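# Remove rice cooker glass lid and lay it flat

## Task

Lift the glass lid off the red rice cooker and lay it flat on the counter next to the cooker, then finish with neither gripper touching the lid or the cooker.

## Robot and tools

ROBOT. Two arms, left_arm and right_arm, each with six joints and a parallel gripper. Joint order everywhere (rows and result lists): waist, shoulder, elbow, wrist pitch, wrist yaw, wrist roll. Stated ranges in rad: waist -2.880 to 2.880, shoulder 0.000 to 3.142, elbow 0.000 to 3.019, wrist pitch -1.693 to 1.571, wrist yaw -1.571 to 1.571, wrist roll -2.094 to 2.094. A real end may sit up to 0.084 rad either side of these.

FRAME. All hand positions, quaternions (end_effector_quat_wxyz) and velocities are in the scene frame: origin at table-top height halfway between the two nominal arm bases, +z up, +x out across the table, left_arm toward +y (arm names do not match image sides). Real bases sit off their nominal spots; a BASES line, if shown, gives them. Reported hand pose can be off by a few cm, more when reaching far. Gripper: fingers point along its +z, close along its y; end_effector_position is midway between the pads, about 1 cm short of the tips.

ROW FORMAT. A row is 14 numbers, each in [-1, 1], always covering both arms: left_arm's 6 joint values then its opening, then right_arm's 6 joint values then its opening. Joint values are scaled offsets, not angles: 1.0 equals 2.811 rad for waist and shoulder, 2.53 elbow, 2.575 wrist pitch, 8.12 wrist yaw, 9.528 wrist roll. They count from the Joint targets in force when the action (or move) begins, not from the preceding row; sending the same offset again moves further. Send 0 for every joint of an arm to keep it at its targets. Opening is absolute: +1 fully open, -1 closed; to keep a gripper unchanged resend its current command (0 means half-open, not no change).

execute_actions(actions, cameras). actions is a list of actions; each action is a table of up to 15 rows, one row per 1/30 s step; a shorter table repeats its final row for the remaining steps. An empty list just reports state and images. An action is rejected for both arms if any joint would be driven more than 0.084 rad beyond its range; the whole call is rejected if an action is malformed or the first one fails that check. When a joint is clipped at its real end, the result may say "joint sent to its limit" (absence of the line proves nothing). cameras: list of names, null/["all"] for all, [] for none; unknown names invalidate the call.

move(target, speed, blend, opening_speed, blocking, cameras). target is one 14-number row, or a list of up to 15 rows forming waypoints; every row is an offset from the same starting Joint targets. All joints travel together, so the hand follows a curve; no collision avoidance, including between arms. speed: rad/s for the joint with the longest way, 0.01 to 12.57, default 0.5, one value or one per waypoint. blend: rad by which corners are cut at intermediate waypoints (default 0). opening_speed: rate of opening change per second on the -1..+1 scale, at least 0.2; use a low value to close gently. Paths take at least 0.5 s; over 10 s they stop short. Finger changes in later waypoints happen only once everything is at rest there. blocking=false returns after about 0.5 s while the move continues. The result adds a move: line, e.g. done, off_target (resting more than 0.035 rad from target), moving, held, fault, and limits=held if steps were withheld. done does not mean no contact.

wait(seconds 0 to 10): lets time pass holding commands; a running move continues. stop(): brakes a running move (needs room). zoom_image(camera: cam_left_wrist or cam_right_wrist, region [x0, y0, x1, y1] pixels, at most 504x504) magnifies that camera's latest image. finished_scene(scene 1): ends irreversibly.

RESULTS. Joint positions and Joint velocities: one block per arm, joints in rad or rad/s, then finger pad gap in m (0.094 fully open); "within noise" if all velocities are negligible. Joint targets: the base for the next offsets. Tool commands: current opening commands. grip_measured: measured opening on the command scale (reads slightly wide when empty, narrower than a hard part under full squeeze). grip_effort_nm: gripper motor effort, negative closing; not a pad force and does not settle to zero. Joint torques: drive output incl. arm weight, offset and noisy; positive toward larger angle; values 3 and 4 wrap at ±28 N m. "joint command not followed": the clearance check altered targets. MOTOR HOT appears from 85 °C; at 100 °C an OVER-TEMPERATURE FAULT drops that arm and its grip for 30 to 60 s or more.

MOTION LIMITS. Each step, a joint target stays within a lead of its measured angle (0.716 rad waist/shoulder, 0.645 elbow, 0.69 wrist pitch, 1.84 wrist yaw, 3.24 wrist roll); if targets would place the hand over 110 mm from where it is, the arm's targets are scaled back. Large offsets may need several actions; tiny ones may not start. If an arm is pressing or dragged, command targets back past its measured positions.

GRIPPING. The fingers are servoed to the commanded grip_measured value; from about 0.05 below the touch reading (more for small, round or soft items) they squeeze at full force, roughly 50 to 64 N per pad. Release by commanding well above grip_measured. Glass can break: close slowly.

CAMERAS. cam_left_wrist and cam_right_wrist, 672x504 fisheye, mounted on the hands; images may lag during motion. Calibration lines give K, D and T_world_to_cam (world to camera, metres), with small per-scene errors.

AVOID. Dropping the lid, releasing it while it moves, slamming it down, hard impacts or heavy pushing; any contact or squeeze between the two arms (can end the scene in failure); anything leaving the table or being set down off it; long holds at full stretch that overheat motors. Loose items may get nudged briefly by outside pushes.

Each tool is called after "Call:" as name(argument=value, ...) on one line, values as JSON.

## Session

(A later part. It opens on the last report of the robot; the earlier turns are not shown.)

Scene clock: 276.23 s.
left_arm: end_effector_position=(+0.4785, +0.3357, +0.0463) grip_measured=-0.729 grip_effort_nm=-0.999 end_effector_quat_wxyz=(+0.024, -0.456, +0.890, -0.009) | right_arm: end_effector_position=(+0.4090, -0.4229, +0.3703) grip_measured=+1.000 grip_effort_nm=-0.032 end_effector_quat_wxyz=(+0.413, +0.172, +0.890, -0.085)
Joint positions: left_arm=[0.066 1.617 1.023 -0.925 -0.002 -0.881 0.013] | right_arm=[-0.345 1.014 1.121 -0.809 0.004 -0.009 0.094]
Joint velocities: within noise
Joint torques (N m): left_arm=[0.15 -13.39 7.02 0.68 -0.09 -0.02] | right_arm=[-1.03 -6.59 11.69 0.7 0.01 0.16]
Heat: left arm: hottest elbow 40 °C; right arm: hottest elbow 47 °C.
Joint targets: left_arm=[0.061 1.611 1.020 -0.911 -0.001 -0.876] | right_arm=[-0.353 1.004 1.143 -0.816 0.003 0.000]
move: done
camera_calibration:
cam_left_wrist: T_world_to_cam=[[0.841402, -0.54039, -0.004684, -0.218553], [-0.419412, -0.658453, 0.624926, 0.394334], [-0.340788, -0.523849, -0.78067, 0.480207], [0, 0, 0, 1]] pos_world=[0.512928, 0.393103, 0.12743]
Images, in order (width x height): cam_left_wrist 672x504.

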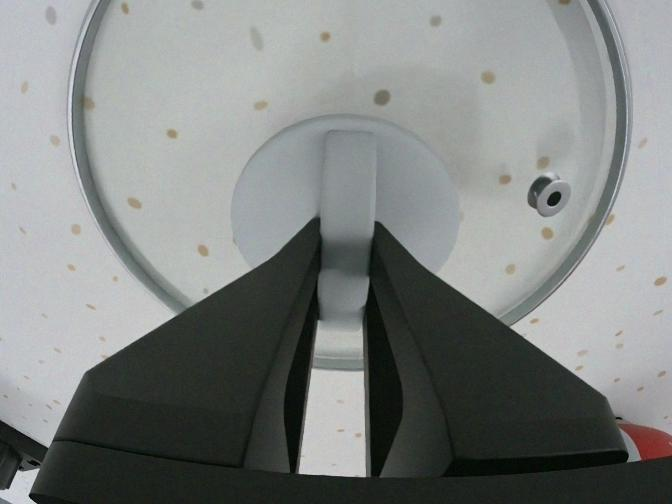

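Call:
move(target=[0,0,-0.005,0.005,0,0,-0.9,0,0,0,0,0,0,1], speed=0.08, cameras=[])

Call:
move(target=[0,0,-0.005,0.005,0,0,-0.9,0,0,0,0,0,0,1], speed=0.08, cameras=["cam_left_wrist"])

Scene clock: 282.03 s.
left_arm: end_effector_position=(+0.4775, +0.3356, +0.0440) grip_measured=-0.729 grip_effort_nm=-0.999 end_effector_quat_wxyz=(+0.025, -0.456, +0.890, -0.010) | right_arm: end_effector_position=(+0.4090, -0.4229, +0.3703) grip_measured=+1.000 grip_effort_nm=-0.027 end_effector_quat_wxyz=(+0.413, +0.172, +0.890, -0.085)
Joint positions: left_arm=[0.066 1.617 1.016 -0.915 -0.002 -0.881 0.013] | right_arm=[-0.345 1.014 1.121 -0.809 0.004 -0.009 0.094]
Joint velocities: within noise
Joint torques (N m): left_arm=[0.26 -13.68 6.53 0.91 -0.11 -0.03] | right_arm=[-1.08 -6.59 11.7 0.68 0.01 0.16]
Heat: left arm: hottest elbow 39 °C; right arm: hottest elbow 47 °C.
Joint targets: left_arm=[0.061 1.611 1.007 -0.898 -0.001 -0.876] | right_arm=[-0.353 1.004 1.143 -0.816 0.003 0.000]
move: done
No camera images: "cameras" was empty.

Scene clock: 282.80 s.
left_arm: end_effector_position=(+0.4777, +0.3357, +0.0433) grip_measured=-0.729 grip_effort_nm=-0.999 end_effector_quat_wxyz=(+0.028, -0.456, +0.889, -0.011) | right_arm: end_effector_position=(+0.4090, -0.4229, +0.3703) grip_measured=+1.000 grip_effort_nm=-0.032 end_effector_quat_wxyz=(+0.413, +0.172, +0.890, -0.085)
Joint positions: left_arm=[0.066 1.616 1.012 -0.907 -0.002 -0.881 0.013] | right_arm=[-0.345 1.014 1.121 -0.809 0.004 -0.009 0.094]
Joint velocities: within noise
Joint torques (N m): left_arm=[0.44 -13.33 5.86 0.83 -0.11 -0.02] | right_arm=[-1.03 -6.59 11.69 0.69 0.01 0.17]
Heat: left arm: hottest elbow 39 °C; right arm: hottest elbow 47 °C.
Joint targets: left_arm=[0.061 1.610 0.995 -0.885 -0.001 -0.876] | right_arm=[-0.353 1.004 1.143 -0.816 0.003 0.000]
move: done
camera_calibration:
cam_left_wrist: T_world_to_cam=[[0.841487, -0.540274, 0.00174393, -0.218319], [-0.424313, -0.658871, 0.621166, 0.398553], [-0.334451, -0.523443, -0.783677, 0.474471], [0, 0, 0, 1]] pos_world=[0.511511, 0.393002, 0.124645]
Images, in order (width x height): cam_left_wrist 672x504.

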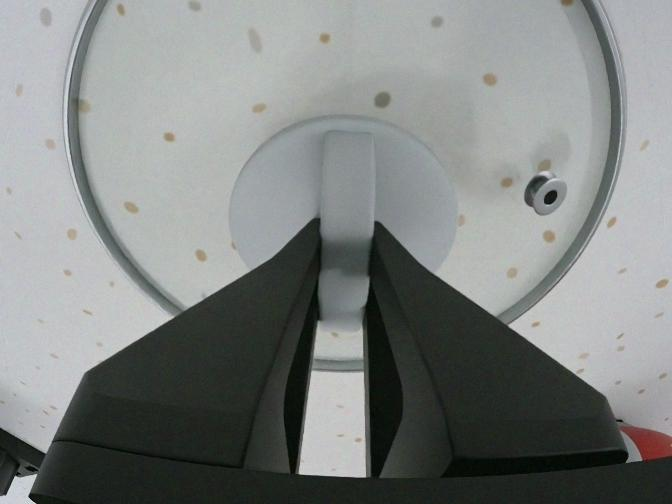

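Call:
move(target=[0,0,0.003,-0.004,0,0,-0.4,0,0,0,0,0,0,1], speed=0.1, opening_speed=0.4, cameras=["cam_left_wrist"])

Scene clock: 288.10 s.
left_arm: end_effector_position=(+0.4777, +0.3356, +0.0434) grip_measured=-0.404 grip_effort_nm=0.178 end_effector_quat_wxyz=(+0.028, -0.456, +0.889, -0.011) | right_arm: end_effector_position=(+0.4090, -0.4229, +0.3703) grip_measured=+1.000 grip_effort_nm=-0.032 end_effector_quat_wxyz=(+0.413, +0.172, +0.890, -0.085)
Joint positions: left_arm=[0.066 1.615 1.011 -0.906 -0.002 -0.881 0.028] | right_arm=[-0.345 1.014 1.121 -0.809 0.004 -0.009 0.094]
Joint velocities: within noise
Joint torques (N m): left_arm=[0.15 -12.81 6.52 0.61 -0.12 -0.02] | right_arm=[-1.08 -6.59 11.7 0.69 0.01 0.17]
Heat: left arm: hottest elbow 39 °C; right arm: hottest elbow 47 °C.
Joint targets: left_arm=[0.061 1.610 1.002 -0.896 0.000 -0.876] | right_arm=[-0.353 1.004 1.143 -0.816 0.003 0.000]
move: done
camera_calibration:
cam_left_wrist: T_world_to_cam=[[0.841437, -0.540348, 0.00258552, -0.218284], [-0.424873, -0.658647, 0.621021, 0.398602], [-0.333865, -0.523649, -0.78379, 0.47439], [0, 0, 0, 1]] pos_world=[0.51141, 0.393002, 0.124846]
Images, in order (width x height): cam_left_wrist 672x504.

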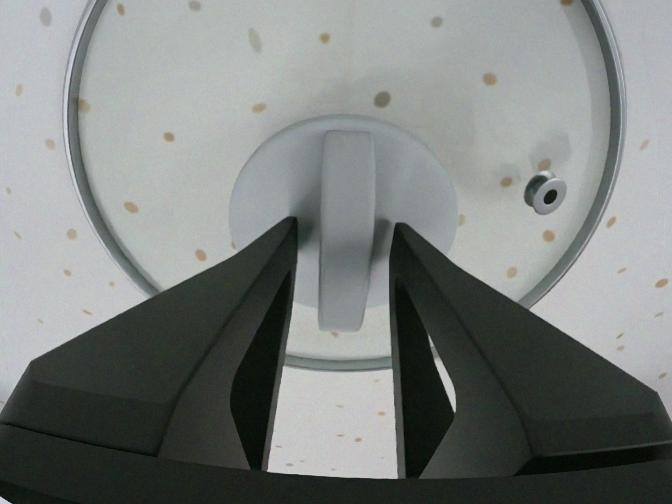

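Call:
move(target=[[0,-0.0119,0.017,-0.0285,0,0,-0.4,0,0,0,0,0,0,1],[0,-0.0356,0.055,-0.0854,0,0,-0.4,0,0,0,0,0,0,1]], speed=[0.15,0.4], blend=0.03, cameras=["cam_left_wrist"])

Scene clock: 296.37 s.
left_arm: end_effector_position=(+0.4717, +0.3352, +0.1145) grip_measured=-0.403 grip_effort_nm=0.168 end_effector_quat_wxyz=(+0.026, -0.456, +0.889, -0.010) | right_arm: end_effector_position=(+0.4090, -0.4229, +0.3703) grip_measured=+1.000 grip_effort_nm=-0.027 end_effector_quat_wxyz=(+0.413, +0.172, +0.890, -0.085)
Joint positions: left_arm=[0.066 1.508 1.097 -1.104 -0.002 -0.881 0.028] | right_arm=[-0.345 1.014 1.121 -0.809 0.004 -0.009 0.094]
Joint velocities: within noise
Joint torques (N m): left_arm=[-0.09 -11.93 11.71 -0.23 -0.12 -0.05] | right_arm=[-1.08 -6.53 11.67 0.7 0 0.17]
Heat: left arm: hottest elbow 39 °C; right arm: hottest elbow 47 °C.
Joint targets: left_arm=[0.061 1.511 1.141 -1.115 -0.001 -0.876] | right_arm=[-0.353 1.004 1.143 -0.816 0.003 0.000]
move: off_target (left_arm); left_arm: the elbow is farthest, 0.044 rad from its target
camera_calibration:
cam_left_wrist: T_world_to_cam=[[0.841417, -0.540384, -0.00142736, -0.21317], [-0.421771, -0.658375, 0.62342, 0.349795], [-0.337826, -0.523954, -0.781886, 0.529628], [0, 0, 0, 1]] pos_world=[0.50582, 0.392603, 0.195736]
Images, in order (width x height): cam_left_wrist 672x504.

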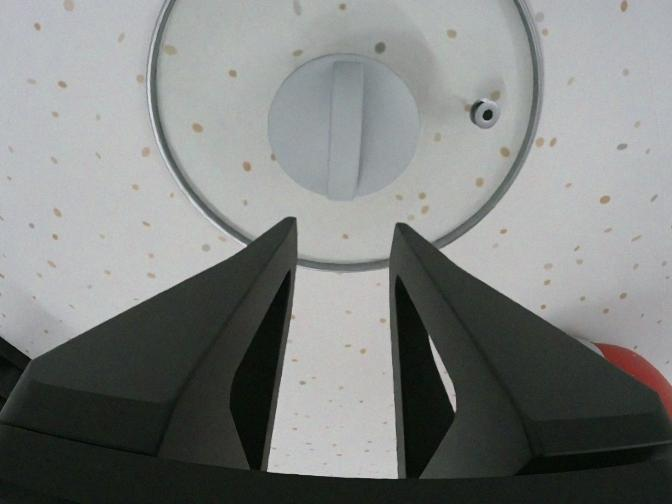

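Lid is flat on the counter, clear of everything.

Call:
finished_scene()

The scene is finished: the task was done.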